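# Rest the wooden block centred over the well

## Task

Four desks, each with one arm fixed to it, surround a square opening (the well) with nothing beneath it but the floor. The well's centre is at x = 0, y = 0 in the scene frame and its edges are parallel to x and y. No wooden stick is long enough to span the well by itself. Get the wooden block to rest with its centre directly above the well's centre. The block and sticks are allowed to overhang the well, and any number of arms may be used.

## Robot and tools

Setup. Four identical i2rt Big YAM arms, arm1 to arm4, each with six joints, a two-finger gripper and a wrist camera, stand on desks (tops at z=0.720) around the well. A room camera, cam_high, looks down from about z=2.0. Cameras: arm1_cam_wrist, arm2_cam_wrist, arm3_cam_wrist, arm4_cam_wrist, cam_high (all 504x504).

Frame. Every pose is in one scene frame: metres, origin on the floor, +z up, well centre at x=0, y=0. Feet (base_link), each facing along its own +x: arm1 x=+0.220 y=+0.559 z=+0.745; arm2 x=-0.516 y=+0.508 z=+0.810; arm3 x=-0.222 y=-0.552 z=+0.727; arm4 x=+0.523 y=-0.499 z=+0.742. Arms 1 and 2 sit on the +y side facing -y; arms 3 and 4 on the -y side facing +y. Reach is about 1.0 m from the joint1 axis. The hand point lies between the finger pads, roughly 1 cm short of the tips; fingers point along the hand's +z and open along its y. Printed hand positions drift more at long reach, and a hand often settles a centimetre or more off.

move. Arguments are arm1, arm2, arm3, arm4 (each its own object, one per robot) plus optional cameras. An arm not named gets nothing new but may still be driving toward an earlier target. Inside an arm's object:
- joints: absolute targets by name. joint1_rad -2.879 to 2.879 (turn about the foot, positive counter-clockwise from above, 0 = along foot +x); joint2_rad 0 to 3.141 (shoulder, 0 = upper arm back and level, positive lifts it forward); joint3_rad 0 to 3.019 (elbow, 0 = folded); joint4_rad -1.692 to 1.57 (hand pitch, positive tips fingers up); joint5_rad -1.57 to 1.57 (sideways, positive to the arm's right); joint6_rad -2.094 to 2.094 (roll, positive clockwise seen from behind); gripper_m 0 to 0.093 (fingertip gap in metres). Done tolerances: ±0.045, ±0.14, ±0.09, ±0.055, ±0.03, ±0.035 rad, ±0.003 m.
- target: one list of seven numbers [x, y, z, qw, qx, qy, qz], an absolute hand pose in the scene frame, metres and unit quaternion, same format as the result line hand. The hand moves in a straight line toward it from its current hand_target. With target, joints may only carry gripper_m.
- speed: top path speed in m/s, 0.002 to 0.5 (default 0.25), only allowed with target; rotation is capped at twice this in rad/s.
All motions in one call start together; all hand paths in one call finish together, paced by the slowest. Paths run 0.5 to 10 s and are cut off after 10 s. Each control step clamps the commanded pose to within 100 mm and 20 degrees of the measured one. Hands lag, stray and may overshoot speed when nearly straight. Paths ignore obstacles and other arms. Unknown keys make a call invalid; out-of-range values are refused, and a refusal or a stop cancels the remaining move, wait and finished_scene calls in that reply.

wait: seconds from 0 to 10, optional cameras; nothing new is commanded. zoom_image: camera plus region [x0, y0, x1, y1] in pixels (at most 504 by 504), from the newest image of that camera. finished_scene: scene (its number); irreversible, and the block must stay put without the robots.

Results. Each robot's state: joint_positions, Joint velocities (rad/s, gripper m/s; "within noise" means still), joint torques (N m, arm joints only, offset and noisy, joints 3 and 4 wrap at ±28), hand and hand_target. The line move lists each moved robot with done or its worst status. Status words: off_target (stopped short, may still push); time_out (each joint keeps a nearby target and keeps pushing; on_its_own lists them; send the reported position to relax); not_followed (a self/arm-collision check withheld it; "joint command not followed" or "pose unreachable"); limit_stop_at_motor_heat (resend the target). Robots under "as last shown" were not commanded and read "not commanded". The pictures line gives image order; images may be slightly older than the state.

Gripper. Gripping a hard part at full force, gripper_m reads up to 0.005 m under its width (some grippers up to 0.002 m over). Closed on nothing reads 0.000 to 0.003. Command about 0.005 m below first-touch reading for a firm grip; open well above the reading to release. Pad force is about 50 to 64 N.

Calibration. Each camera has K, distortion D and T_world_to_cam (scene frame to camera); wrist camera poses come from joint readings and can be off by a few degrees. cam_high is most accurate near its image centre.

Avoid. Pushing objects out of the work area; any firm contact between two robots, including one gripper closing on another's fingers (the collision check may react too late); hard hits on fixed or heavy things; letting the block or sticks drop far or releasing them while moving. Arms keep pushing when blocked, and holding loads, staying stretched or pushing on the unreachable heats motors: MOTOR HOT appears at 85 °C, and at 100 °C that arm goes limp for 30 to 60 s or more. Loose objects may occasionally be nudged by outside forces. The scene keeps running while you think, with the last command held.

Each tool is called after ">>>" by a JSON object that holds its "method" and its "body", one argument or row to a line.

## Session

>>> {"method": "move", "body": {

}}

Scene clock: 0.00 s.
Joint torques (N m): no reading
Heat: arm1: hottest joint3_rad 24 °C; arm2: hottest joint1_rad 25 °C; arm3: hottest joint1_rad 27 °C; arm4: hottest joint3_rad 25 °C.
Joint velocities: within noise
arm1.joint_positions: joint1_rad=-0.286 joint2_rad=+0.588 joint3_rad=+1.321 joint4_rad=-1.348 joint5_rad=+0.082 joint6_rad=-0.479 gripper_m=+0.09396
arm1.joint_status: not commanded
arm1.hand: x=+0.1314 y=+0.3441 z=+1.2536 quat_wxyz=(-0.150, -0.584, -0.669, +0.434) (m; scene frame)
arm1.hand_target: x=+0.1319 y=+0.3462 z=+1.2644 quat_wxyz=(-0.155, -0.581, -0.664, +0.444) (m; scene frame)
arm1.hand_status: not commanded
arm2.joint_positions: joint1_rad=+0.272 joint2_rad=+0.618 joint3_rad=+1.395 joint4_rad=-1.193 joint5_rad=-0.118 joint6_rad=-0.488 gripper_m=+0.09396
arm2.joint_status: not commanded
arm2.hand: x=-0.4406 y=+0.2626 z=+1.3810 quat_wxyz=(-0.368, -0.322, -0.776, +0.399) (m; scene frame)
arm2.hand_target: x=-0.4413 y=+0.2656 z=+1.3903 quat_wxyz=(-0.372, -0.319, -0.771, +0.406) (m; scene frame)
arm2.hand_status: not commanded
arm3.joint_positions: joint1_rad=+0.137 joint2_rad=+0.553 joint3_rad=+1.385 joint4_rad=-1.349 joint5_rad=+0.247 joint6_rad=+0.314 gripper_m=+0.09396
arm3.joint_status: not commanded
arm3.hand: x=-0.2177 y=-0.3452 z=+1.2767 quat_wxyz=(-0.347, +0.519, -0.685, -0.375) (m; scene frame)
arm3.hand_target: x=-0.2172 y=-0.3480 z=+1.2880 quat_wxyz=(-0.352, +0.514, -0.681, -0.386) (m; scene frame)
arm3.hand_status: not commanded
arm4.joint_positions: joint1_rad=+0.175 joint2_rad=+0.589 joint3_rad=+1.407 joint4_rad=-1.365 joint5_rad=-0.170 joint6_rad=+0.012 gripper_m=+0.09396
arm4.joint_status: not commanded
arm4.hand: x=+0.4639 y=-0.2876 z=+1.2896 quat_wxyz=(-0.255, +0.684, -0.538, -0.422) (m; scene frame)
arm4.hand_target: x=+0.4643 y=-0.2902 z=+1.2985 quat_wxyz=(-0.261, +0.681, -0.534, -0.428) (m; scene frame)
arm4.hand_status: not commanded
pictures: arm1_cam_wrist, arm2_cam_wrist, arm3_cam_wrist, arm4_cam_wrist, cam_high

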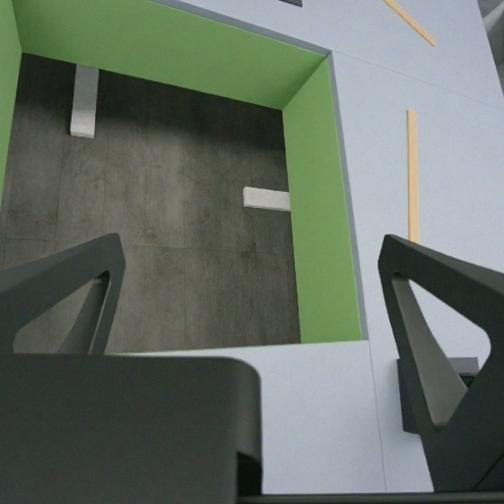

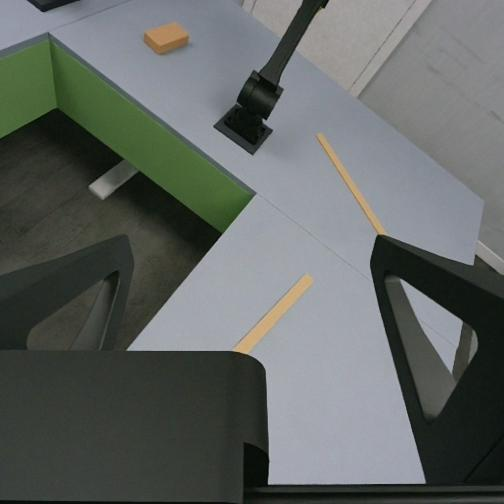

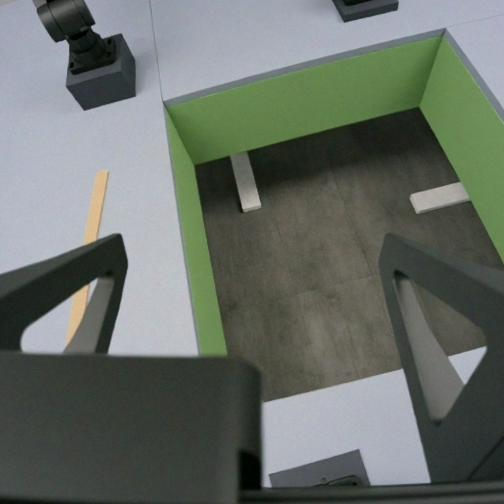

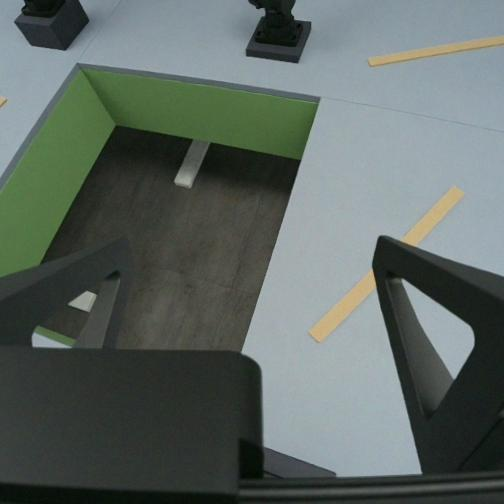

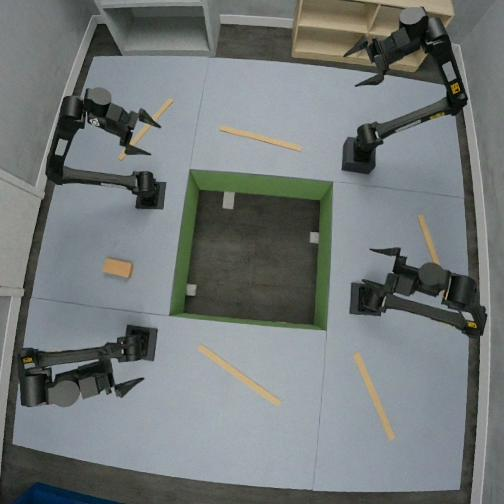

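>>> {"method": "move", "body": {
  "arm1": {"joints":{"joint1_rad":1.73,"joint5_rad":0.0,"joint6_rad":0.0}},
  "arm3": {"joints":{"joint1_rad":1.8,"joint5_rad":0.0,"joint6_rad":0.0}},
  "arm2": {"target":[-0.59,-0.01,0.95,0,0.780,0.625,0],"speed":0.4},
  "arm4": {"target":[0.617,-0.02,0.95,0,0.497,-0.868,0],"speed":0.4}
}}

>>> {"method": "zoom_image", "body": {
  "camera": "cam_high",
  "region": [80, 60, 480, 460]
}}

Scene clock: 8.37 s.
Joint torques (N m): arm1=[0.38 1.2 8.73 2.1 -0.04 0.02] | arm2=[-0.56 -16.97 13.39 -0.09 -0.02 0.16] | arm3=[0.91 1.44 9.13 1.5 -0.04 -0.02] | arm4=[-0.5 -11.05 9.69 -0.27 0.09 0.19]
Heat: arm1: hottest joint3_rad 25 °C; arm2: hottest joint1_rad 25 °C; arm3: hottest joint1_rad 27 °C; arm4: hottest joint3_rad 26 °C.
move: arm1 done; arm2 off_target; arm3 done; arm4 off_target
Joint velocities: within noise
arm1.joint_positions: joint1_rad=+1.721 joint2_rad=+0.588 joint3_rad=+1.321 joint4_rad=-1.348 joint5_rad=+0.001 joint6_rad=-0.011 gripper_m=+0.09398
arm1.joint_status: all done
arm1.hand: x=+0.4412 y=+0.5924 z=+1.2571 quat_wxyz=(-0.465, +0.068, -0.882, -0.028) (m; scene frame)
arm1.hand_target: x=+0.4386 y=+0.5943 z=+1.2679 quat_wxyz=(-0.476, +0.067, -0.876, -0.034) (m; scene frame)
arm1.hand_status: not commanded
arm2.joint_positions: joint1_rad=-0.085 joint2_rad=+1.712 joint3_rad=+1.429 joint4_rad=-1.284 joint5_rad=-0.004 joint6_rad=+0.065 gripper_m=+0.09395
arm2.joint_status: not commanded
arm2.hand: x=-0.5842 y=+0.0013 z=+0.9467 quat_wxyz=(+0.002, -0.774, -0.633, -0.002) (m; scene frame)
arm2.hand_target: x=-0.5900 y=-0.0096 z=+0.9500 quat_wxyz=(+0.000, -0.780, -0.625, +0.000) (m; scene frame)
arm2.hand_status: off_target (0.013 m and 1.2 deg from the pose sent, 0.532 m and 85.2 deg at the start)
arm3.joint_positions: joint1_rad=+1.793 joint2_rad=+0.553 joint3_rad=+1.385 joint4_rad=-1.349 joint5_rad=+0.001 joint6_rad=+0.013 gripper_m=+0.09398
arm3.joint_status: all done
arm3.hand: x=-0.4231 y=-0.6079 z=+1.2735 quat_wxyz=(+0.070, +0.857, +0.111, -0.498) (m; scene frame)
arm3.hand_target: x=-0.4200 y=-0.6088 z=+1.2850 quat_wxyz=(+0.070, +0.849, +0.119, -0.509) (m; scene frame)
arm3.hand_status: not commanded
arm4.joint_positions: joint1_rad=-0.166 joint2_rad=+1.603 joint3_rad=+1.449 joint4_rad=-1.429 joint5_rad=+0.002 joint6_rad=+0.329 gripper_m=+0.09396
arm4.joint_status: not commanded
arm4.hand: x=+0.6119 y=-0.0295 z=+0.9389 quat_wxyz=(+0.007, +0.505, -0.863, +0.006) (m; scene frame)
arm4.hand_target: x=+0.6169 y=-0.0204 z=+0.9499 quat_wxyz=(+0.000, +0.497, -0.868, +0.000) (m; scene frame)
arm4.hand_status: off_target (0.016 m and 1.5 deg from the pose sent, 0.459 m and 72.4 deg at the start)
pictures: arm1_cam_wrist, arm2_cam_wrist, arm3_cam_wrist, arm4_cam_wrist, cam_high
camera_calibration:
arm1_cam_wrist: T_world_to_cam=[[0.157102, -0.987487, 0.0137595, 0.499036], [-0.926785, -0.152229, -0.34336, 0.933979], [0.341158, 0.0411904, -0.939103, 1.13366], [0, 0, 0, 1]] pos_world=[0.400442, 0.588275, 1.37845]
arm2_cam_wrist: T_world_to_cam=[[-0.979953, 0.199118, -0.00660969, -0.565305], [0.159001, 0.801646, 0.576266, -0.448533], [0.120044, 0.563663, -0.817235, 0.963344], [0, 0, 0, 1]] pos_world=[-0.598299, -0.0708742, 1.04202]
arm3_cam_wrist: T_world_to_cam=[[-0.267982, 0.963418, -0.00354072, 0.477471], [0.875888, 0.242101, -0.417383, 1.05319], [-0.401256, -0.114952, -0.908724, 1.03984], [0, 0, 0, 1]] pos_world=[-0.37728, -0.595451, 1.3862]
arm4_cam_wrist: T_world_to_cam=[[0.873261, -0.487182, -0.00833247, -0.539019], [-0.389894, -0.708928, 0.58771, -0.327959], [-0.292229, -0.509976, -0.809028, 1.05251], [0, 0, 0, 1]] pos_world=[0.650408, 0.0416535, 1.03976]

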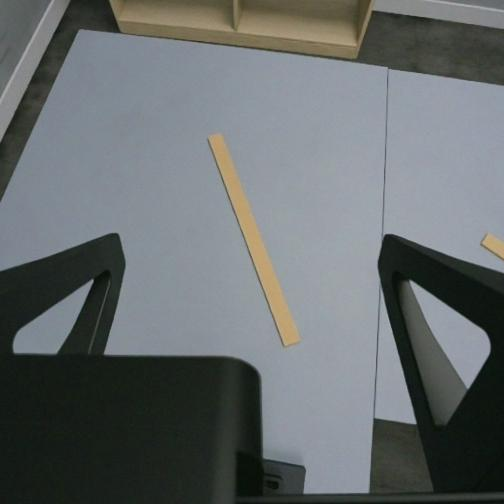

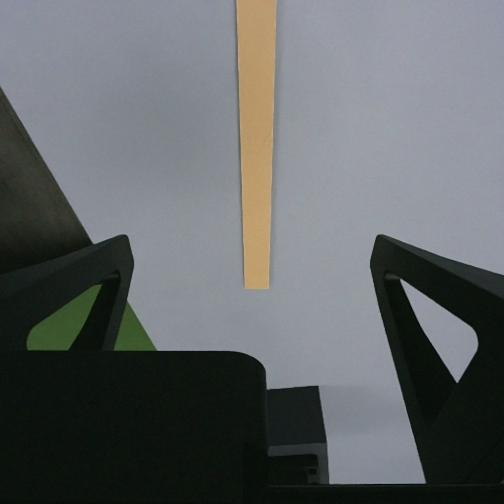

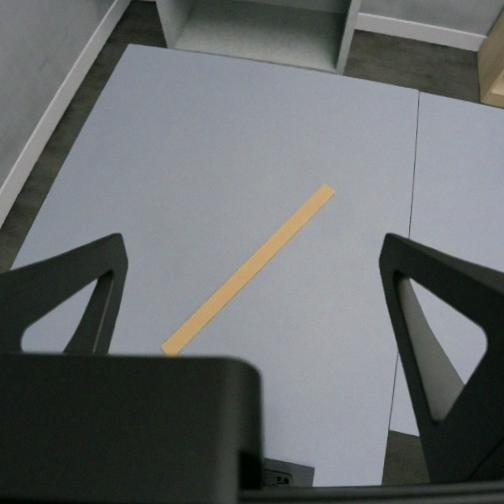

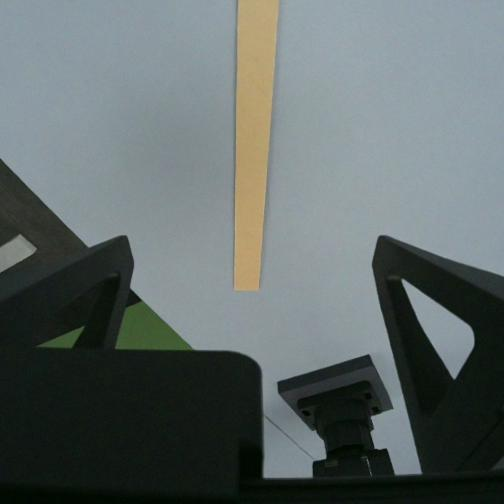

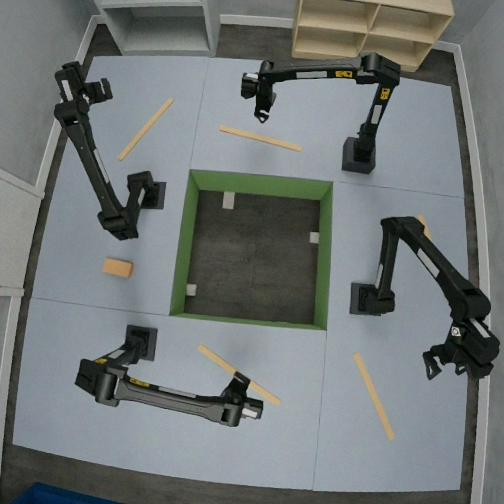

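Scaled by 1.260 from the camera's 504x504 image, which has a finer 720x720 frame.

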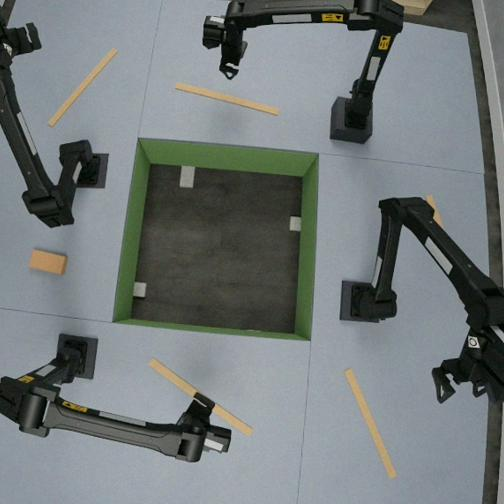

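>>> {"method": "zoom_image", "body": {
  "camera": "arm4_cam_wrist",
  "region": [200, 230, 300, 330]
}}

>>> {"method": "zoom_image", "body": {
  "camera": "cam_high",
  "region": [90, 240, 150, 300]
}}

Scaled by 5.040 from the camera's 504x504 image, which has a finer 720x720 frame.

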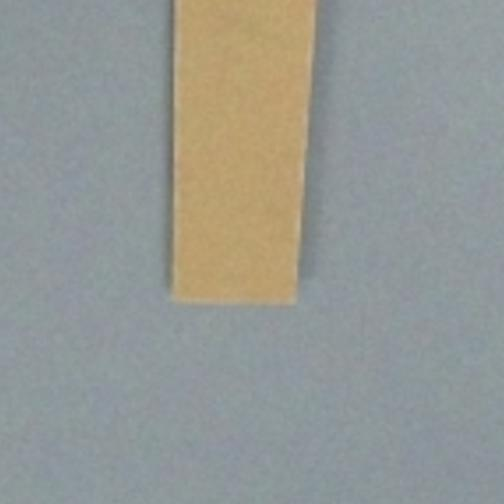

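Scaled by 8.400 from the camera's 504x504 image, which has a finer 720x720 frame.

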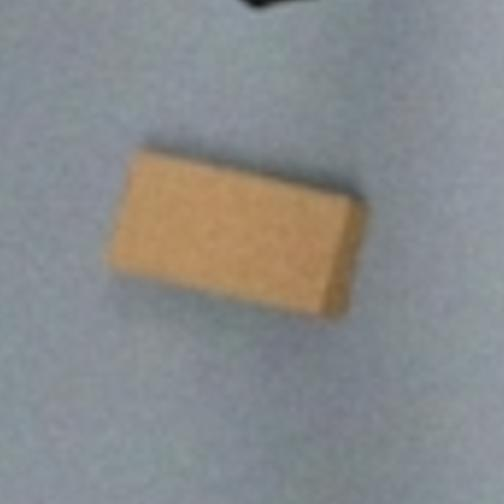

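>>> {"method": "move", "body": {
  "arm1": {"target":[0.679,0.634,0.87,0,0.239,-0.971,0],"speed":0.4},
  "arm3": {"target":[-0.638,-0.657,0.87,0,0.968,-0.251,0],"speed":0.4},
  "arm2": {"target":[-0.591,-0.02,0.87,0,0.7755,0.6313,0],"speed":0.4},
  "arm4": {"target":[0.619,-0.012,0.87,0,0.492,-0.870,0],"speed":0.4}
}}

Scene clock: 12.63 s.
Joint torques (N m): arm1=[0.21 -13.16 10.86 0.28 0.02 -0.22] | arm2=[-0.5 -16.91 8.8 1.25 0.07 0.01] | arm3=[-0.21 -10.34 11.37 -0.01 0 0.22] | arm4=[-0.56 -10.7 6.54 0.64 0.1 0.21]
Heat: arm1: hottest joint3_rad 26 °C; arm2: hottest joint1_rad 25 °C; arm3: hottest joint1_rad 27 °C; arm4: hottest joint3_rad 27 °C.
move: arm1 off_target; arm2 off_target; arm3 off_target; arm4 off_target
Joint velocities: arm1=[within noise] | arm2=[-0.044 -0.015 -0.007 -0.007 0.081 -0.007 0] | arm3=[within noise] | arm4=[within noise]
arm1.joint_positions: joint1_rad=+1.732 joint2_rad=+1.623 joint3_rad=+1.217 joint4_rad=-1.209 joint5_rad=-0.006 joint6_rad=-0.312 gripper_m=+0.09398
arm1.joint_status: not commanded
arm1.hand: x=+0.6624 y=+0.6280 z=+0.8572 quat_wxyz=(+0.015, +0.230, -0.973, -0.002) (m; scene frame)
arm1.hand_target: x=+0.6784 y=+0.6339 z=+0.8702 quat_wxyz=(+0.000, +0.239, -0.971, +0.000) (m; scene frame)
arm1.hand_status: off_target (0.022 m and 2.1 deg from the pose sent, 0.456 m and 58.4 deg at the start)
arm2.joint_positions: joint1_rad=-0.085 joint2_rad=+1.800 joint3_rad=+1.389 joint4_rad=-1.125 joint5_rad=-0.004 joint6_rad=+0.066 gripper_m=+0.09395
arm2.joint_status: not commanded
arm2.hand: x=-0.5873 y=-0.0204 z=+0.8890 quat_wxyz=(-0.009, -0.774, -0.633, +0.009) (m; scene frame)
arm2.hand_target: x=-0.5908 y=-0.0193 z=+0.8703 quat_wxyz=(+0.000, -0.776, -0.631, +0.000) (m; scene frame)
arm2.hand_status: off_target (0.019 m and 1.5 deg from the pose sent, 0.080 m and 0.4 deg at the start)
arm3.joint_positions: joint1_rad=+1.776 joint2_rad=+1.506 joint3_rad=+1.140 joint4_rad=-1.249 joint5_rad=+0.000 joint6_rad=+0.741 gripper_m=+0.09398
arm3.joint_status: not commanded
arm3.hand: x=-0.6199 y=-0.6547 z=+0.8546 quat_wxyz=(-0.012, +0.970, -0.241, +0.020) (m; scene frame)
arm3.hand_target: x=-0.6372 y=-0.6568 z=+0.8703 quat_wxyz=(+0.000, +0.968, -0.251, +0.000) (m; scene frame)
arm3.hand_status: off_target (0.024 m and 2.9 deg from the pose sent, 0.460 m and 73.4 deg at the start)
arm4.joint_positions: joint1_rad=-0.166 joint2_rad=+1.662 joint3_rad=+1.362 joint4_rad=-1.258 joint5_rad=+0.002 joint6_rad=+0.339 gripper_m=+0.09396
arm4.joint_status: not commanded
arm4.hand: x=+0.6144 y=-0.0142 z=+0.8794 quat_wxyz=(-0.001, +0.501, -0.866, -0.004) (m; scene frame)
arm4.hand_target: x=+0.6189 y=-0.0123 z=+0.8701 quat_wxyz=(+0.000, +0.492, -0.870, +0.000) (m; scene frame)
arm4.hand_status: off_target (0.011 m and 1.2 deg from the pose sent, 0.072 m and 2.0 deg at the start)
pictures: arm1_cam_wrist, arm2_cam_wrist, arm3_cam_wrist, arm4_cam_wrist, cam_high
camera_calibration:
arm1_cam_wrist: T_world_to_cam=[[0.451839, -0.891873, -0.0200979, 0.278719], [-0.706226, -0.37137, 0.602768, 0.18757], [-0.545057, -0.258161, -0.797663, 1.33495], [0, 0, 0, 1]] pos_world=[0.734153, 0.662871, 0.957379]
arm2_cam_wrist: T_world_to_cam=[[-0.979856, 0.199514, -0.00868027, -0.562449], [0.161844, 0.818811, 0.550777, -0.372587], [0.116995, 0.538277, -0.834608, 0.94187], [0, 0, 0, 1]] pos_world=[-0.601013, -0.0896922, 0.986422]
arm3_cam_wrist: T_world_to_cam=[[0.460637, 0.887172, 0.0271977, 0.843827], [0.695796, -0.379956, 0.609509, -0.334466], [0.551073, -0.261839, -0.792312, 0.969608], [0, 0, 0, 1]] pos_world=[-0.690303, -0.621821, 0.949142]
arm4_cam_wrist: T_world_to_cam=[[0.868578, -0.495266, -0.0168486, -0.52405], [-0.39957, -0.72005, 0.567337, -0.25755], [-0.293115, -0.486045, -0.823313, 1.0264], [0, 0, 0, 1]] pos_world=[0.653121, 0.0538814, 0.982334]

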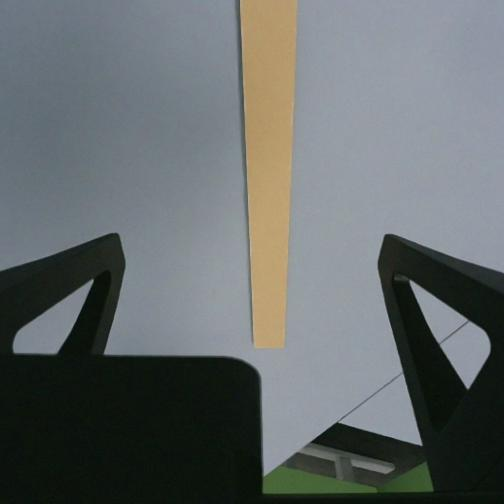

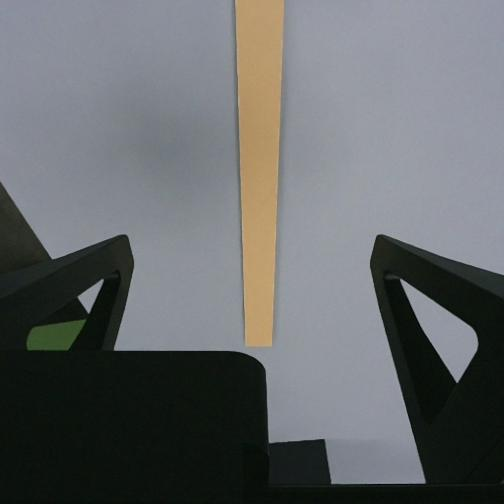

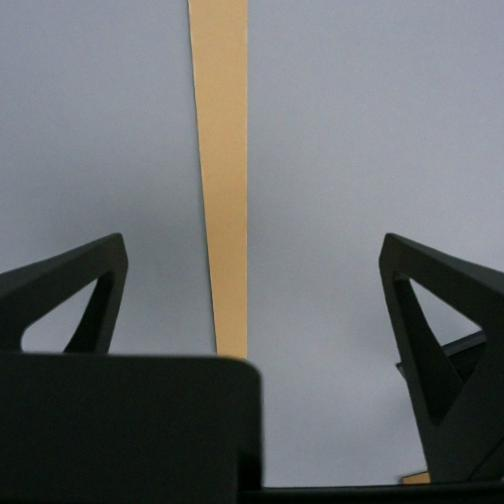

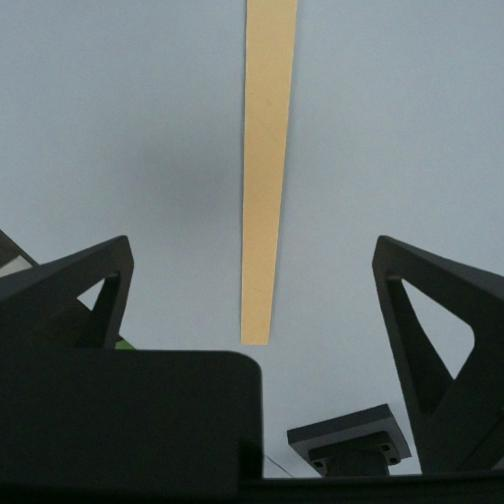

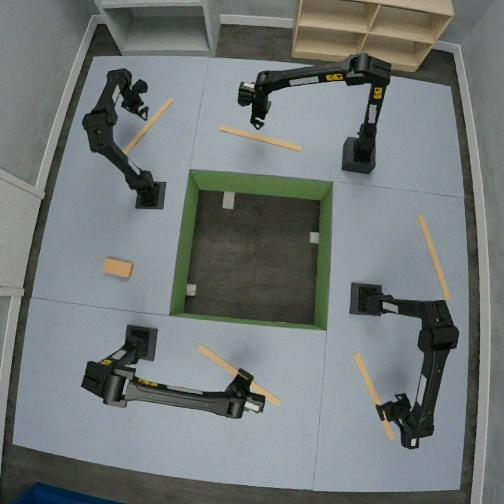

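>>> {"method": "move", "body": {
  "arm1": {"target":[0.687,0.633,0.758,0,0.239,-0.971,0],"speed":0.3},
  "arm3": {"target":[-0.646,-0.668,0.76,0,0.969,-0.247,0],"speed":0.3},
  "arm2": {"target":[-0.594,-0.025,0.75,0,0.7755,0.6313,0],"speed":0.3},
  "arm4": {"target":[0.623,-0.008,0.75,0,0.492,-0.870,0],"speed":0.3}
}}

Scene clock: 15.13 s.
Joint torques (N m): arm1=[-0.09 -14.74 6.99 0.95 0.02 -0.23] | arm2=[-1.08 -19.55 9.09 1.1 0 0] | arm3=[0.97 -11.28 7.57 0.39 0 0.21] | arm4=[-0.67 -12.34 6.37 0.59 0.09 0.12]
Heat: arm1: hottest joint3_rad 26 °C; arm2: hottest joint1_rad 25 °C; arm3: hottest joint1_rad 27 °C; arm4: hottest joint3_rad 27 °C.
move: arm1 done; arm2 off_target; arm3 done; arm4 done
Joint velocities: within noise
arm1.joint_positions: joint1_rad=+1.732 joint2_rad=+1.787 joint3_rad=+1.142 joint4_rad=-0.948 joint5_rad=-0.006 joint6_rad=-0.316 gripper_m=+0.09398
arm1.joint_status: not commanded
arm1.hand: x=+0.6835 y=+0.6308 z=+0.7596 quat_wxyz=(+0.004, +0.232, -0.973, -0.001) (m; scene frame)
arm1.hand_target: x=+0.6870 y=+0.6330 z=+0.7581 quat_wxyz=(+0.000, +0.239, -0.971, +0.000) (m; scene frame)
arm1.hand_status: done (0.004 m and 1.0 deg from the pose sent, 0.102 m and 2.1 deg at the start)
arm2.joint_positions: joint1_rad=-0.085 joint2_rad=+1.998 joint3_rad=+1.290 joint4_rad=-0.863 joint5_rad=-0.004 joint6_rad=+0.066 gripper_m=+0.09395
arm2.joint_status: not commanded
arm2.hand: x=-0.5873 y=-0.0171 z=+0.7561 quat_wxyz=(+0.003, -0.774, -0.633, -0.004) (m; scene frame)
arm2.hand_target: x=-0.5939 y=-0.0247 z=+0.7501 quat_wxyz=(+0.000, -0.776, -0.631, +0.000) (m; scene frame)
arm2.hand_status: off_target (0.012 m and 0.6 deg from the pose sent, 0.139 m and 1.5 deg at the start)
arm3.joint_positions: joint1_rad=+1.782 joint2_rad=+1.665 joint3_rad=+1.046 joint4_rad=-0.970 joint5_rad=+0.000 joint6_rad=+0.754 gripper_m=+0.09398
arm3.joint_status: not commanded
arm3.hand: x=-0.6397 y=-0.6622 z=+0.7581 quat_wxyz=(-0.005, +0.970, -0.245, +0.008) (m; scene frame)
arm3.hand_target: x=-0.6459 y=-0.6680 z=+0.7601 quat_wxyz=(+0.000, +0.969, -0.247, +0.000) (m; scene frame)
arm3.hand_status: done (0.009 m and 1.1 deg from the pose sent, 0.099 m and 2.7 deg at the start)
arm4.joint_positions: joint1_rad=-0.173 joint2_rad=+1.827 joint3_rad=+1.213 joint4_rad=-0.967 joint5_rad=+0.002 joint6_rad=+0.339 gripper_m=+0.09396
arm4.joint_status: not commanded
arm4.hand: x=+0.6173 y=-0.0148 z=+0.7501 quat_wxyz=(+0.007, +0.498, -0.867, +0.006) (m; scene frame)
arm4.hand_target: x=+0.6230 y=-0.0081 z=+0.7501 quat_wxyz=(+0.000, +0.492, -0.870, +0.000) (m; scene frame)
arm4.hand_status: done (0.009 m and 1.2 deg from the pose sent, 0.130 m and 1.2 deg at the start)
pictures: arm1_cam_wrist, arm2_cam_wrist, arm3_cam_wrist, arm4_cam_wrist, cam_high
camera_calibration:
arm1_cam_wrist: T_world_to_cam=[[0.456072, -0.889849, -0.0129509, 0.260173], [-0.71807, -0.376549, 0.585309, 0.286966], [-0.525713, -0.257643, -0.810707, 1.26567], [0, 0, 0, 1]] pos_world=[0.752784, 0.665664, 0.861496]
arm2_cam_wrist: T_world_to_cam=[[-0.979793, 0.199913, -0.00641049, -0.565861], [0.159313, 0.799382, 0.579316, -0.325589], [0.120937, 0.566589, -0.815078, 0.817268], [0, 0, 0, 1]] pos_world=[-0.601395, -0.089661, 0.851128]
arm3_cam_wrist: T_world_to_cam=[[0.467128, 0.88414, 0.0094429, 0.87782], [0.70883, -0.380846, 0.593731, -0.245033], [0.528537, -0.270654, -0.804609, 0.891139], [0, 0, 0, 1]] pos_world=[-0.707367, -0.628245, 0.854213]
arm4_cam_wrist: T_world_to_cam=[[0.864968, -0.501749, -0.00886471, -0.532967], [-0.402105, -0.703543, 0.585951, -0.195534], [-0.300237, -0.503264, -0.810298, 0.914871], [0, 0, 0, 1]] pos_world=[0.657052, 0.0554391, 0.851167]

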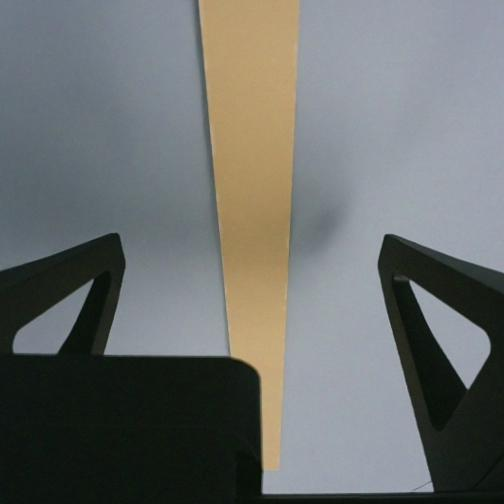

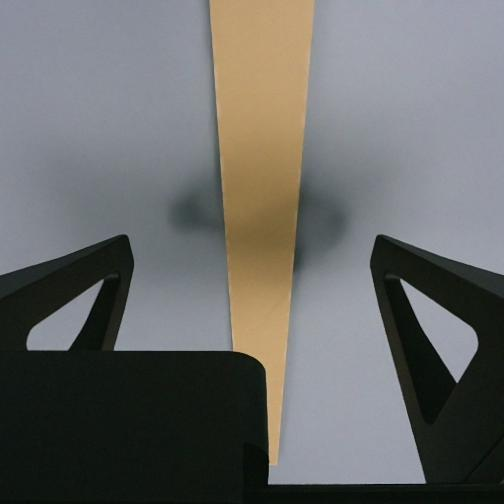

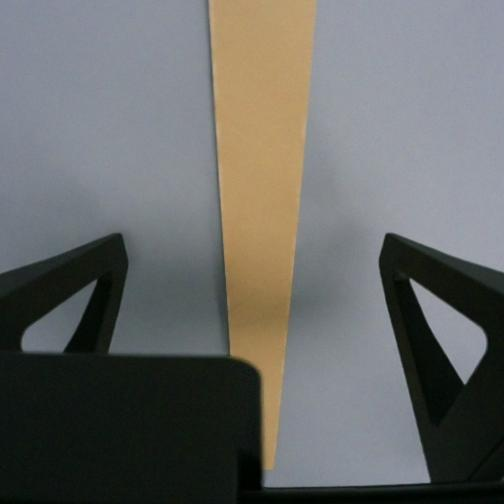

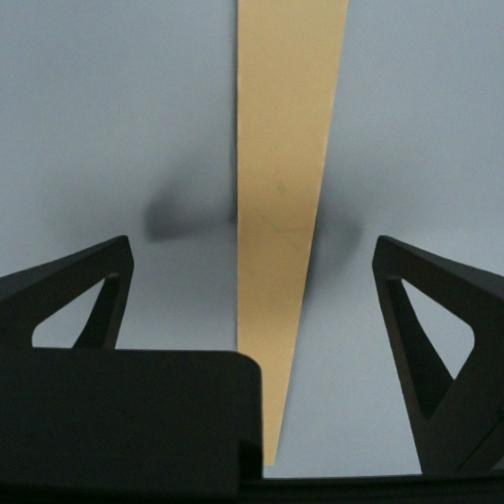

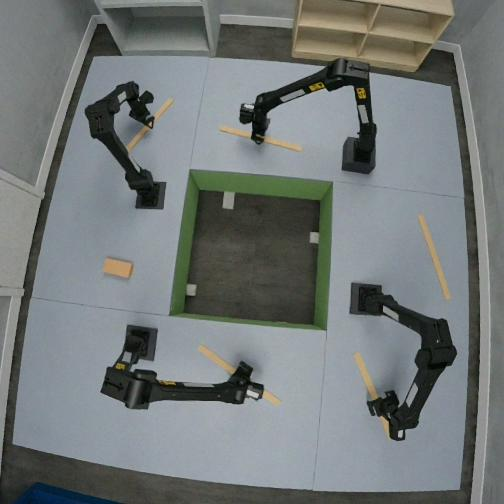

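>>> {"method": "move", "body": {
  "arm1": {"target":[0.682,0.632,0.729,0,0.239,-0.971,0],"speed":0.1},
  "arm3": {"target":[-0.639,-0.669,0.730,0,0.969,-0.247,0],"speed":0.1},
  "arm2": {"target":[-0.596,-0.030,0.725,0,0.7755,0.6313,0],"speed":0.1},
  "arm4": {"target":[0.627,-0.002,0.728,0,0.492,-0.870,0],"speed":0.1}
}}

Scene clock: 16.50 s.
Joint torques (N m): arm1=[-0.09 -13.98 6.02 0.98 0.02 -0.22] | arm2=[-1.14 -17.67 9.74 1.02 -0.05 -0.02] | arm3=[1.03 -9.7 6.02 0.5 0.1 0.21] | arm4=[-0.62 -10.4 6.52 0.77 0.15 0.06]
Heat: arm1: hottest joint3_rad 26 °C; arm2: hottest joint2_rad 26 °C; arm3: hottest joint1_rad 27 °C; arm4: hottest joint3_rad 27 °C.
move: arm1 done; arm2 off_target; arm3 off_target; arm4 off_target
Joint velocities: within noise
arm1.joint_positions: joint1_rad=+1.732 joint2_rad=+1.814 joint3_rad=+1.113 joint4_rad=-0.870 joint5_rad=-0.006 joint6_rad=-0.316 gripper_m=+0.09398
arm1.joint_status: not commanded
arm1.hand: x=+0.6849 y=+0.6309 z=+0.7382 quat_wxyz=(-0.006, +0.232, -0.973, +0.000) (m; scene frame)
arm1.hand_target: x=+0.6819 y=+0.6319 z=+0.7292 quat_wxyz=(+0.000, +0.239, -0.971, +0.000) (m; scene frame)
arm1.hand_status: done (0.010 m and 1.1 deg from the pose sent, 0.031 m and 1.0 deg at the start)
arm2.joint_positions: joint1_rad=-0.086 joint2_rad=+2.033 joint3_rad=+1.292 joint4_rad=-0.819 joint5_rad=-0.002 joint6_rad=+0.066 gripper_m=+0.09395
arm2.joint_status: not commanded
arm2.hand: x=-0.5891 y=-0.0217 z=+0.7386 quat_wxyz=(+0.000, -0.775, -0.632, +0.001) (m; scene frame)
arm2.hand_target: x=-0.5960 y=-0.0292 z=+0.7252 quat_wxyz=(+0.000, -0.776, -0.631, +0.000) (m; scene frame)
arm2.hand_status: off_target (0.017 m and 0.1 deg from the pose sent, 0.035 m and 0.6 deg at the start)
arm3.joint_positions: joint1_rad=+1.788 joint2_rad=+1.680 joint3_rad=+1.014 joint4_rad=-0.887 joint5_rad=-0.002 joint6_rad=+0.760 gripper_m=+0.09398
arm3.joint_status: not commanded
arm3.hand: x=-0.6425 y=-0.6659 z=+0.7417 quat_wxyz=(+0.004, +0.969, -0.245, -0.007) (m; scene frame)
arm3.hand_target: x=-0.6386 y=-0.6688 z=+0.7302 quat_wxyz=(+0.000, +0.969, -0.247, +0.000) (m; scene frame)
arm3.hand_status: off_target (0.013 m and 1.0 deg from the pose sent, 0.029 m and 1.1 deg at the start)
arm4.joint_positions: joint1_rad=-0.179 joint2_rad=+1.847 joint3_rad=+1.213 joint4_rad=-0.926 joint5_rad=+0.000 joint6_rad=+0.339 gripper_m=+0.09396
arm4.joint_status: not commanded
arm4.hand: x=+0.6213 y=-0.0080 z=+0.7406 quat_wxyz=(+0.001, +0.495, -0.869, -0.003) (m; scene frame)
arm4.hand_target: x=+0.6268 y=-0.0024 z=+0.7282 quat_wxyz=(+0.000, +0.492, -0.870, +0.000) (m; scene frame)
arm4.hand_status: off_target (0.015 m and 0.5 deg from the pose sent, 0.027 m and 1.2 deg at the start)
pictures: arm1_cam_wrist, arm2_cam_wrist, arm3_cam_wrist, arm4_cam_wrist, cam_high
camera_calibration:
arm1_cam_wrist: T_world_to_cam=[[0.456619, -0.889638, -0.00659927, 0.254134], [-0.729443, -0.378622, 0.5697, 0.321123], [-0.509326, -0.255322, -0.821826, 1.24464], [0, 0, 0, 1]] pos_world=[0.752124, 0.665455, 0.841609]
arm2_cam_wrist: T_world_to_cam=[[-0.979515, 0.201305, -0.00519106, -0.567517], [0.162384, 0.804852, 0.570828, -0.303205], [0.119089, 0.558291, -0.821053, 0.809038], [0, 0, 0, 1]] pos_world=[-0.603002, -0.0934001, 0.834395]
arm3_cam_wrist: T_world_to_cam=[[0.467283, 0.883959, -0.0162394, 0.901503], [0.728607, -0.374625, 0.573401, -0.202768], [0.500779, -0.279772, -0.819114, 0.865294], [0, 0, 0, 1]] pos_world=[-0.706839, -0.630768, 0.839682]
arm4_cam_wrist: T_world_to_cam=[[0.862042, -0.506551, -0.0170285, -0.525119], [-0.407728, -0.71304, 0.570378, -0.168653], [-0.301068, -0.484747, -0.821206, 0.920561], [0, 0, 0, 1]] pos_world=[0.661061, 0.0599825, 0.843224]

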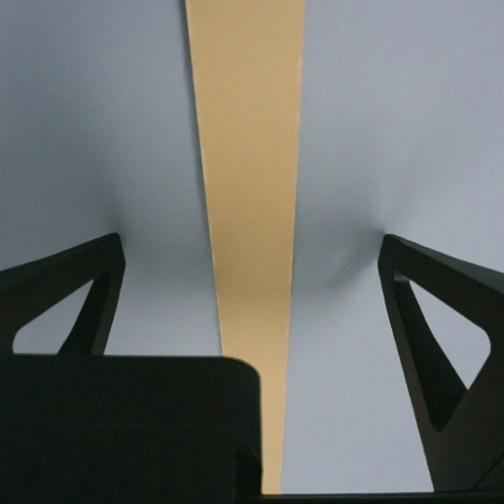

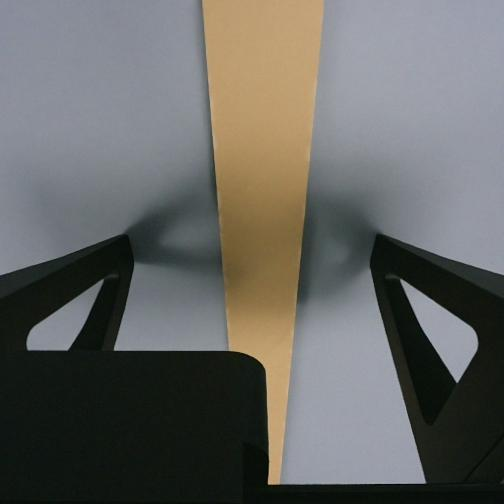

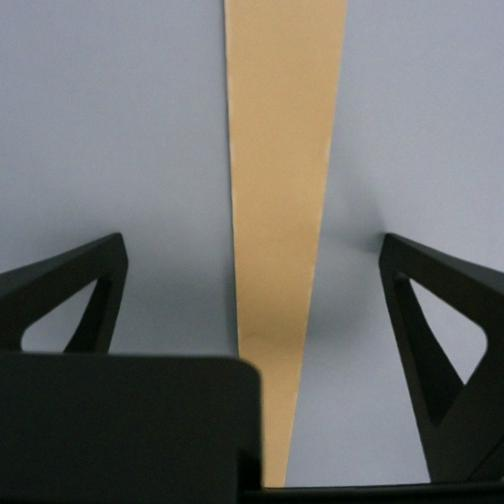

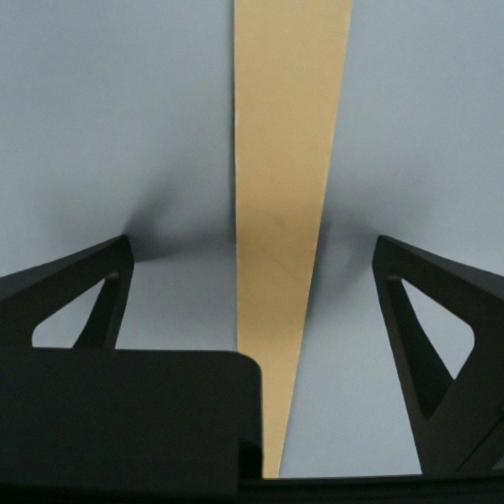

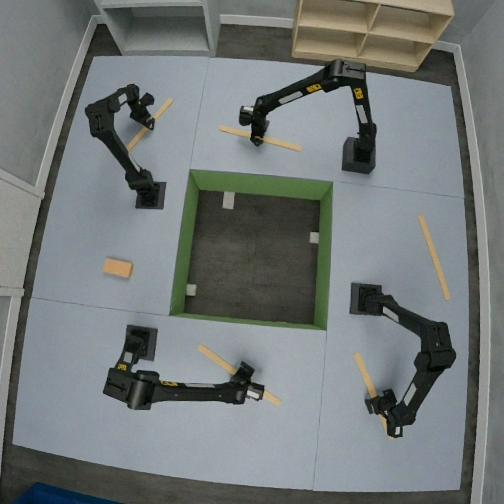

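>>> {"method": "move", "body": {
  "arm1": {"target":[0.680,0.632,0.719,0,0.239,-0.971,0],"speed":0.1},
  "arm3": {"target":[-0.636,-0.670,0.718,0,0.969,-0.247,0],"speed":0.1},
  "arm2": {"target":[-0.596,-0.030,0.715,0,0.7755,0.6313,0],"speed":0.1},
  "arm4": {"target":[0.627,-0.002,0.716,0,0.492,-0.870,0],"speed":0.1}
}}

Scene clock: 17.90 s.
Joint torques (N m): arm1=[-0.09 -13.22 5.56 1.09 -0.04 -0.2] | arm2=[-1.44 -16.26 9.32 1.26 -0.04 -0.03] | arm3=[1.14 -8.7 5.09 0.54 0.18 0.23] | arm4=[-0.67 -9.23 5.85 0.98 0.14 0.05]
Heat: arm1: hottest joint3_rad 26 °C; arm2: hottest joint2_rad 26 °C; arm3: hottest joint1_rad 27 °C; arm4: hottest joint3_rad 27 °C.
move: arm1 off_target; arm2 off_target; arm3 off_target; arm4 off_target
Joint velocities: within noise
arm1.joint_positions: joint1_rad=+1.732 joint2_rad=+1.818 joint3_rad=+1.105 joint4_rad=-0.846 joint5_rad=-0.005 joint6_rad=-0.317 gripper_m=+0.09398
arm1.joint_status: not commanded
arm1.hand: x=+0.6869 y=+0.6310 z=+0.7345 quat_wxyz=(-0.013, +0.232, -0.973, +0.001) (m; scene frame)
arm1.hand_target: x=+0.6797 y=+0.6318 z=+0.7194 quat_wxyz=(+0.000, +0.239, -0.971, +0.000) (m; scene frame)
arm1.hand_status: off_target (0.017 m and 1.7 deg from the pose sent, 0.020 m and 1.1 deg at the start)
arm2.joint_positions: joint1_rad=-0.086 joint2_rad=+2.033 joint3_rad=+1.292 joint4_rad=-0.804 joint5_rad=-0.002 joint6_rad=+0.066 gripper_m=+0.09395
arm2.joint_status: not commanded
arm2.hand: x=-0.5896 y=-0.0253 z=+0.7384 quat_wxyz=(-0.005, -0.775, -0.632, +0.006) (m; scene frame)
arm2.hand_target: x=-0.5958 y=-0.0286 z=+0.7157 quat_wxyz=(+0.000, -0.776, -0.631, +0.000) (m; scene frame)
arm2.hand_status: off_target (0.025 m and 0.9 deg from the pose sent, 0.026 m and 0.2 deg at the start)
arm3.joint_positions: joint1_rad=+1.790 joint2_rad=+1.680 joint3_rad=+1.007 joint4_rad=-0.855 joint5_rad=-0.004 joint6_rad=+0.761 gripper_m=+0.09398
arm3.joint_status: not commanded
arm3.hand: x=-0.6464 y=-0.6681 z=+0.7398 quat_wxyz=(+0.011, +0.969, -0.244, -0.017) (m; scene frame)
arm3.hand_target: x=-0.6352 y=-0.6694 z=+0.7189 quat_wxyz=(+0.000, +0.969, -0.247, +0.000) (m; scene frame)
arm3.hand_status: off_target (0.024 m and 2.4 deg from the pose sent, 0.025 m and 1.0 deg at the start)
arm4.joint_positions: joint1_rad=-0.179 joint2_rad=+1.848 joint3_rad=+1.213 joint4_rad=-0.902 joint5_rad=+0.000 joint6_rad=+0.339 gripper_m=+0.09396
arm4.joint_status: not commanded
arm4.hand: x=+0.6224 y=-0.0023 z=+0.7400 quat_wxyz=(-0.007, +0.495, -0.869, -0.011) (m; scene frame)
arm4.hand_target: x=+0.6266 y=-0.0031 z=+0.7168 quat_wxyz=(+0.000, +0.492, -0.870, +0.000) (m; scene frame)
arm4.hand_status: off_target (0.024 m and 1.6 deg from the pose sent, 0.026 m and 0.5 deg at the start)
pictures: arm1_cam_wrist, arm2_cam_wrist, arm3_cam_wrist, arm4_cam_wrist, cam_high
camera_calibration:
arm1_cam_wrist: T_world_to_cam=[[0.457777, -0.889067, -0.000737188, 0.247691], [-0.736776, -0.379826, 0.559369, 0.338106], [-0.497596, -0.255523, -0.828919, 1.23988], [0, 0, 0, 1]] pos_world=[0.752682, 0.665454, 0.838818]
arm2_cam_wrist: T_world_to_cam=[[-0.979544, 0.20114, -0.00609576, -0.566658], [0.163454, 0.812952, 0.55892, -0.290543], [0.117377, 0.54649, -0.829199, 0.815623], [0, 0, 0, 1]] pos_world=[-0.60331, -0.0955548, 0.835251]
arm3_cam_wrist: T_world_to_cam=[[0.465647, 0.884314, -0.0340669, 0.91767], [0.742172, -0.369254, 0.559314, -0.176823], [0.48203, -0.285727, -0.828256, 0.855775], [0, 0, 0, 1]] pos_world=[-0.708587, -0.632284, 0.838962]
arm4_cam_wrist: T_world_to_cam=[[0.862106, -0.506136, -0.0244889, -0.517775], [-0.410172, -0.725395, 0.552775, -0.149278], [-0.297544, -0.466506, -0.83297, 0.929622], [0, 0, 0, 1]] pos_world=[0.66175, 0.063324, 0.844185]

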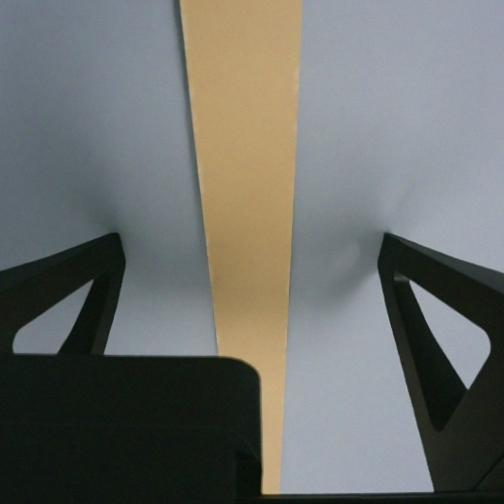

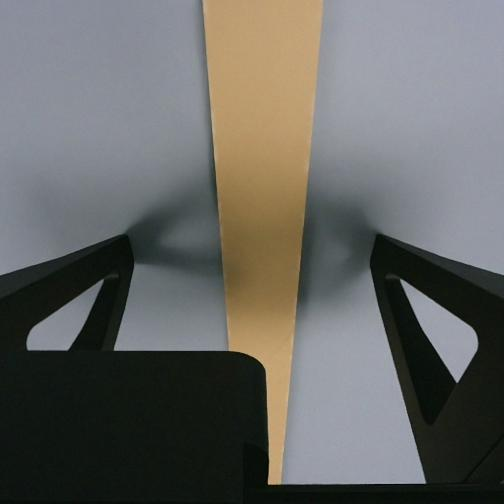

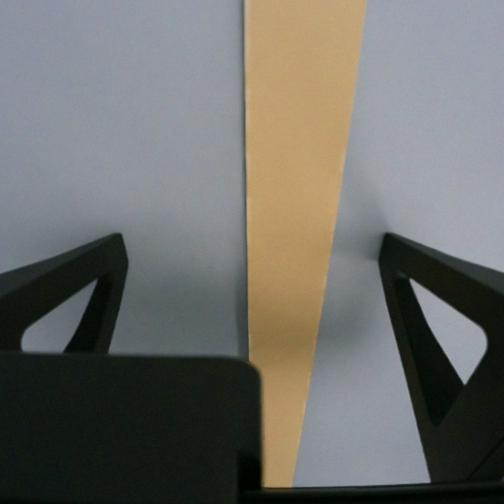

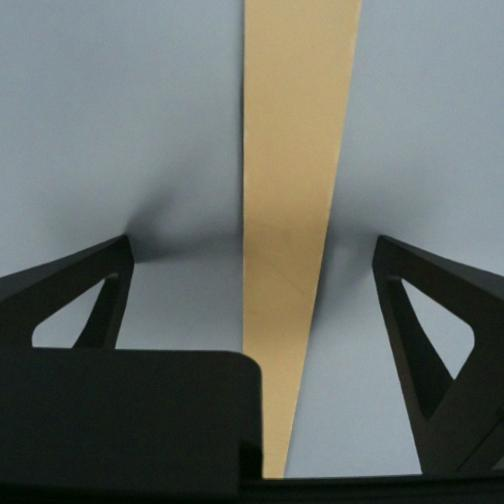

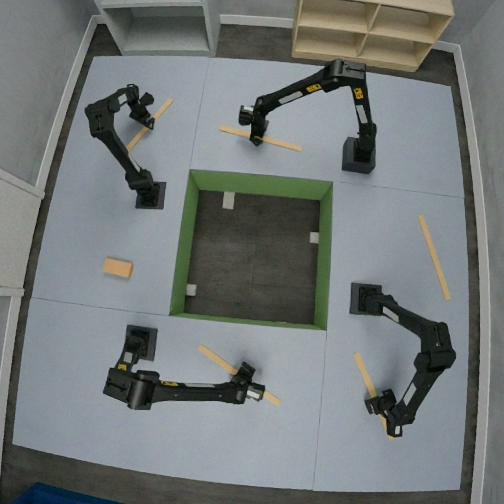

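>>> {"method": "move", "body": {
  "arm1": {"joints":{"gripper_m":0.018}},
  "arm2": {"joints":{"gripper_m":0.018}},
  "arm3": {"joints":{"gripper_m":0.018}},
  "arm4": {"joints":{"gripper_m":0.018}}
}}

Scene clock: 19.00 s.
Joint torques (N m): arm1=[-0.03 -13.27 5.56 0.99 -0.07 -0.2] | arm2=[-1.38 -16.5 9.37 0.98 -0.17 0] | arm3=[0.79 -8.76 5.11 0.4 0.21 0.21] | arm4=[-0.62 -9.29 5.86 0.62 0.31 0.04]
Heat: arm1: hottest joint3_rad 26 °C; arm2: hottest joint2_rad 26 °C; arm3: hottest joint1_rad 27 °C; arm4: hottest joint3_rad 27 °C.
move: arm1 off_target; arm2 off_target; arm3 off_target; arm4 off_target
Joint velocities: within noise
arm1.joint_positions: joint1_rad=+1.732 joint2_rad=+1.818 joint3_rad=+1.105 joint4_rad=-0.843 joint5_rad=-0.004 joint6_rad=-0.318 gripper_m=+0.02626
arm1.joint_status: gripper_m off_target (ended at +0.02629, target +0.01800)
arm1.hand: x=+0.6875 y=+0.6309 z=+0.7345 quat_wxyz=(-0.014, +0.233, -0.972, +0.002) (m; scene frame)
arm1.hand_target: x=+0.6796 y=+0.6318 z=+0.7195 quat_wxyz=(+0.000, +0.239, -0.971, +0.000) (m; scene frame)
arm1.hand_status: not commanded
arm2.joint_positions: joint1_rad=-0.091 joint2_rad=+2.033 joint3_rad=+1.292 joint4_rad=-0.799 joint5_rad=+0.001 joint6_rad=+0.066 gripper_m=+0.02800
arm2.joint_status: gripper_m off_target (ended at +0.02803, target +0.01800)
arm2.hand: x=-0.5926 y=-0.0264 z=+0.7384 quat_wxyz=(-0.006, -0.776, -0.630, +0.009) (m; scene frame)
arm2.hand_target: x=-0.5957 y=-0.0288 z=+0.7157 quat_wxyz=(+0.000, -0.776, -0.631, +0.000) (m; scene frame)
arm2.hand_status: not commanded
arm3.joint_positions: joint1_rad=+1.795 joint2_rad=+1.680 joint3_rad=+1.007 joint4_rad=-0.850 joint5_rad=-0.004 joint6_rad=+0.764 gripper_m=+0.02629
arm3.joint_status: gripper_m off_target (ended at +0.02632, target +0.01800)
arm3.hand: x=-0.6472 y=-0.6707 z=+0.7399 quat_wxyz=(+0.013, +0.970, -0.244, -0.020) (m; scene frame)
arm3.hand_target: x=-0.6353 y=-0.6695 z=+0.7190 quat_wxyz=(+0.000, +0.969, -0.247, +0.000) (m; scene frame)
arm3.hand_status: not commanded
arm4.joint_positions: joint1_rad=-0.179 joint2_rad=+1.850 joint3_rad=+1.213 joint4_rad=-0.893 joint5_rad=-0.004 joint6_rad=+0.339 gripper_m=+0.02701
arm4.joint_status: gripper_m off_target (ended at +0.02704, target +0.01800)
arm4.hand: x=+0.6221 y=-0.0001 z=+0.7395 quat_wxyz=(-0.008, +0.495, -0.869, -0.016) (m; scene frame)
arm4.hand_target: x=+0.6266 y=-0.0031 z=+0.7167 quat_wxyz=(+0.000, +0.492, -0.870, +0.000) (m; scene frame)
arm4.hand_status: not commanded
pictures: arm1_cam_wrist, arm2_cam_wrist, arm3_cam_wrist, arm4_cam_wrist, cam_high
camera_calibration:
arm1_cam_wrist: T_world_to_cam=[[0.458078, -0.888912, 0.000733863, 0.246037], [-0.738005, -0.379852, 0.557729, 0.340696], [-0.495493, -0.256025, -0.830023, 1.23986], [0, 0, 0, 1]] pos_world=[0.753075, 0.665555, 0.838919]
arm2_cam_wrist: T_world_to_cam=[[-0.978699, 0.205257, -0.00418572, -0.570274], [0.168561, 0.81503, 0.554359, -0.282717], [0.117198, 0.541845, -0.832267, 0.818599], [0, 0, 0, 1]] pos_world=[-0.60641, -0.0960782, 0.835633]
arm3_cam_wrist: T_world_to_cam=[[0.464027, 0.88498, -0.0385912, 0.923108], [0.74568, -0.366728, 0.556301, -0.171065], [0.478163, -0.286915, -0.830084, 0.853493], [0, 0, 0, 1]] pos_world=[-0.708895, -0.634787, 0.839259]
arm4_cam_wrist: T_world_to_cam=[[0.862066, -0.50587, -0.0306191, -0.511898], [-0.409016, -0.730144, 0.547353, -0.144169], [-0.299246, -0.459331, -0.836342, 0.933792], [0, 0, 0, 1]] pos_world=[0.661756, 0.0647008, 0.844206]

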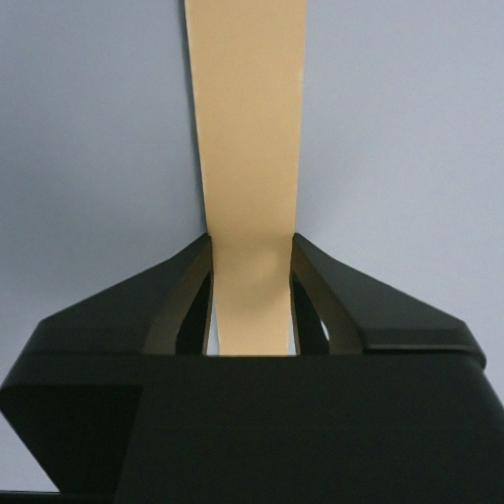

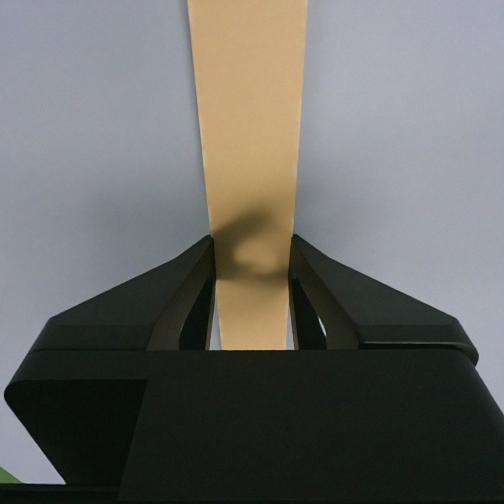

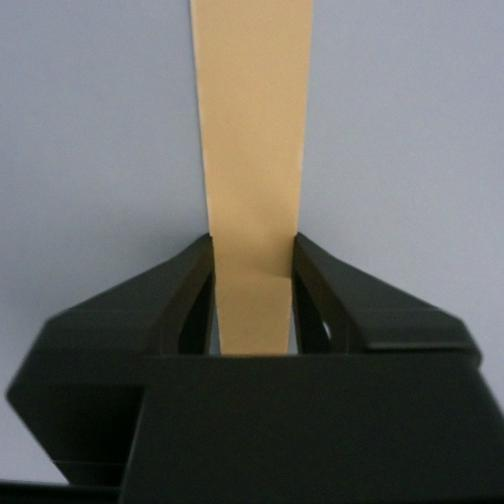

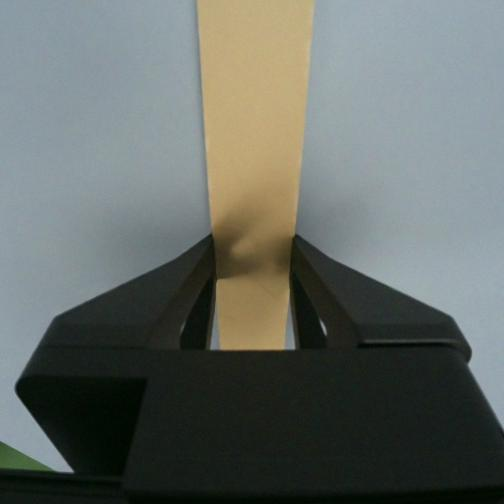

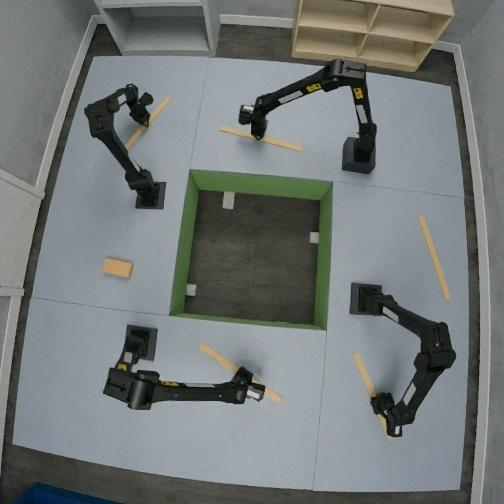

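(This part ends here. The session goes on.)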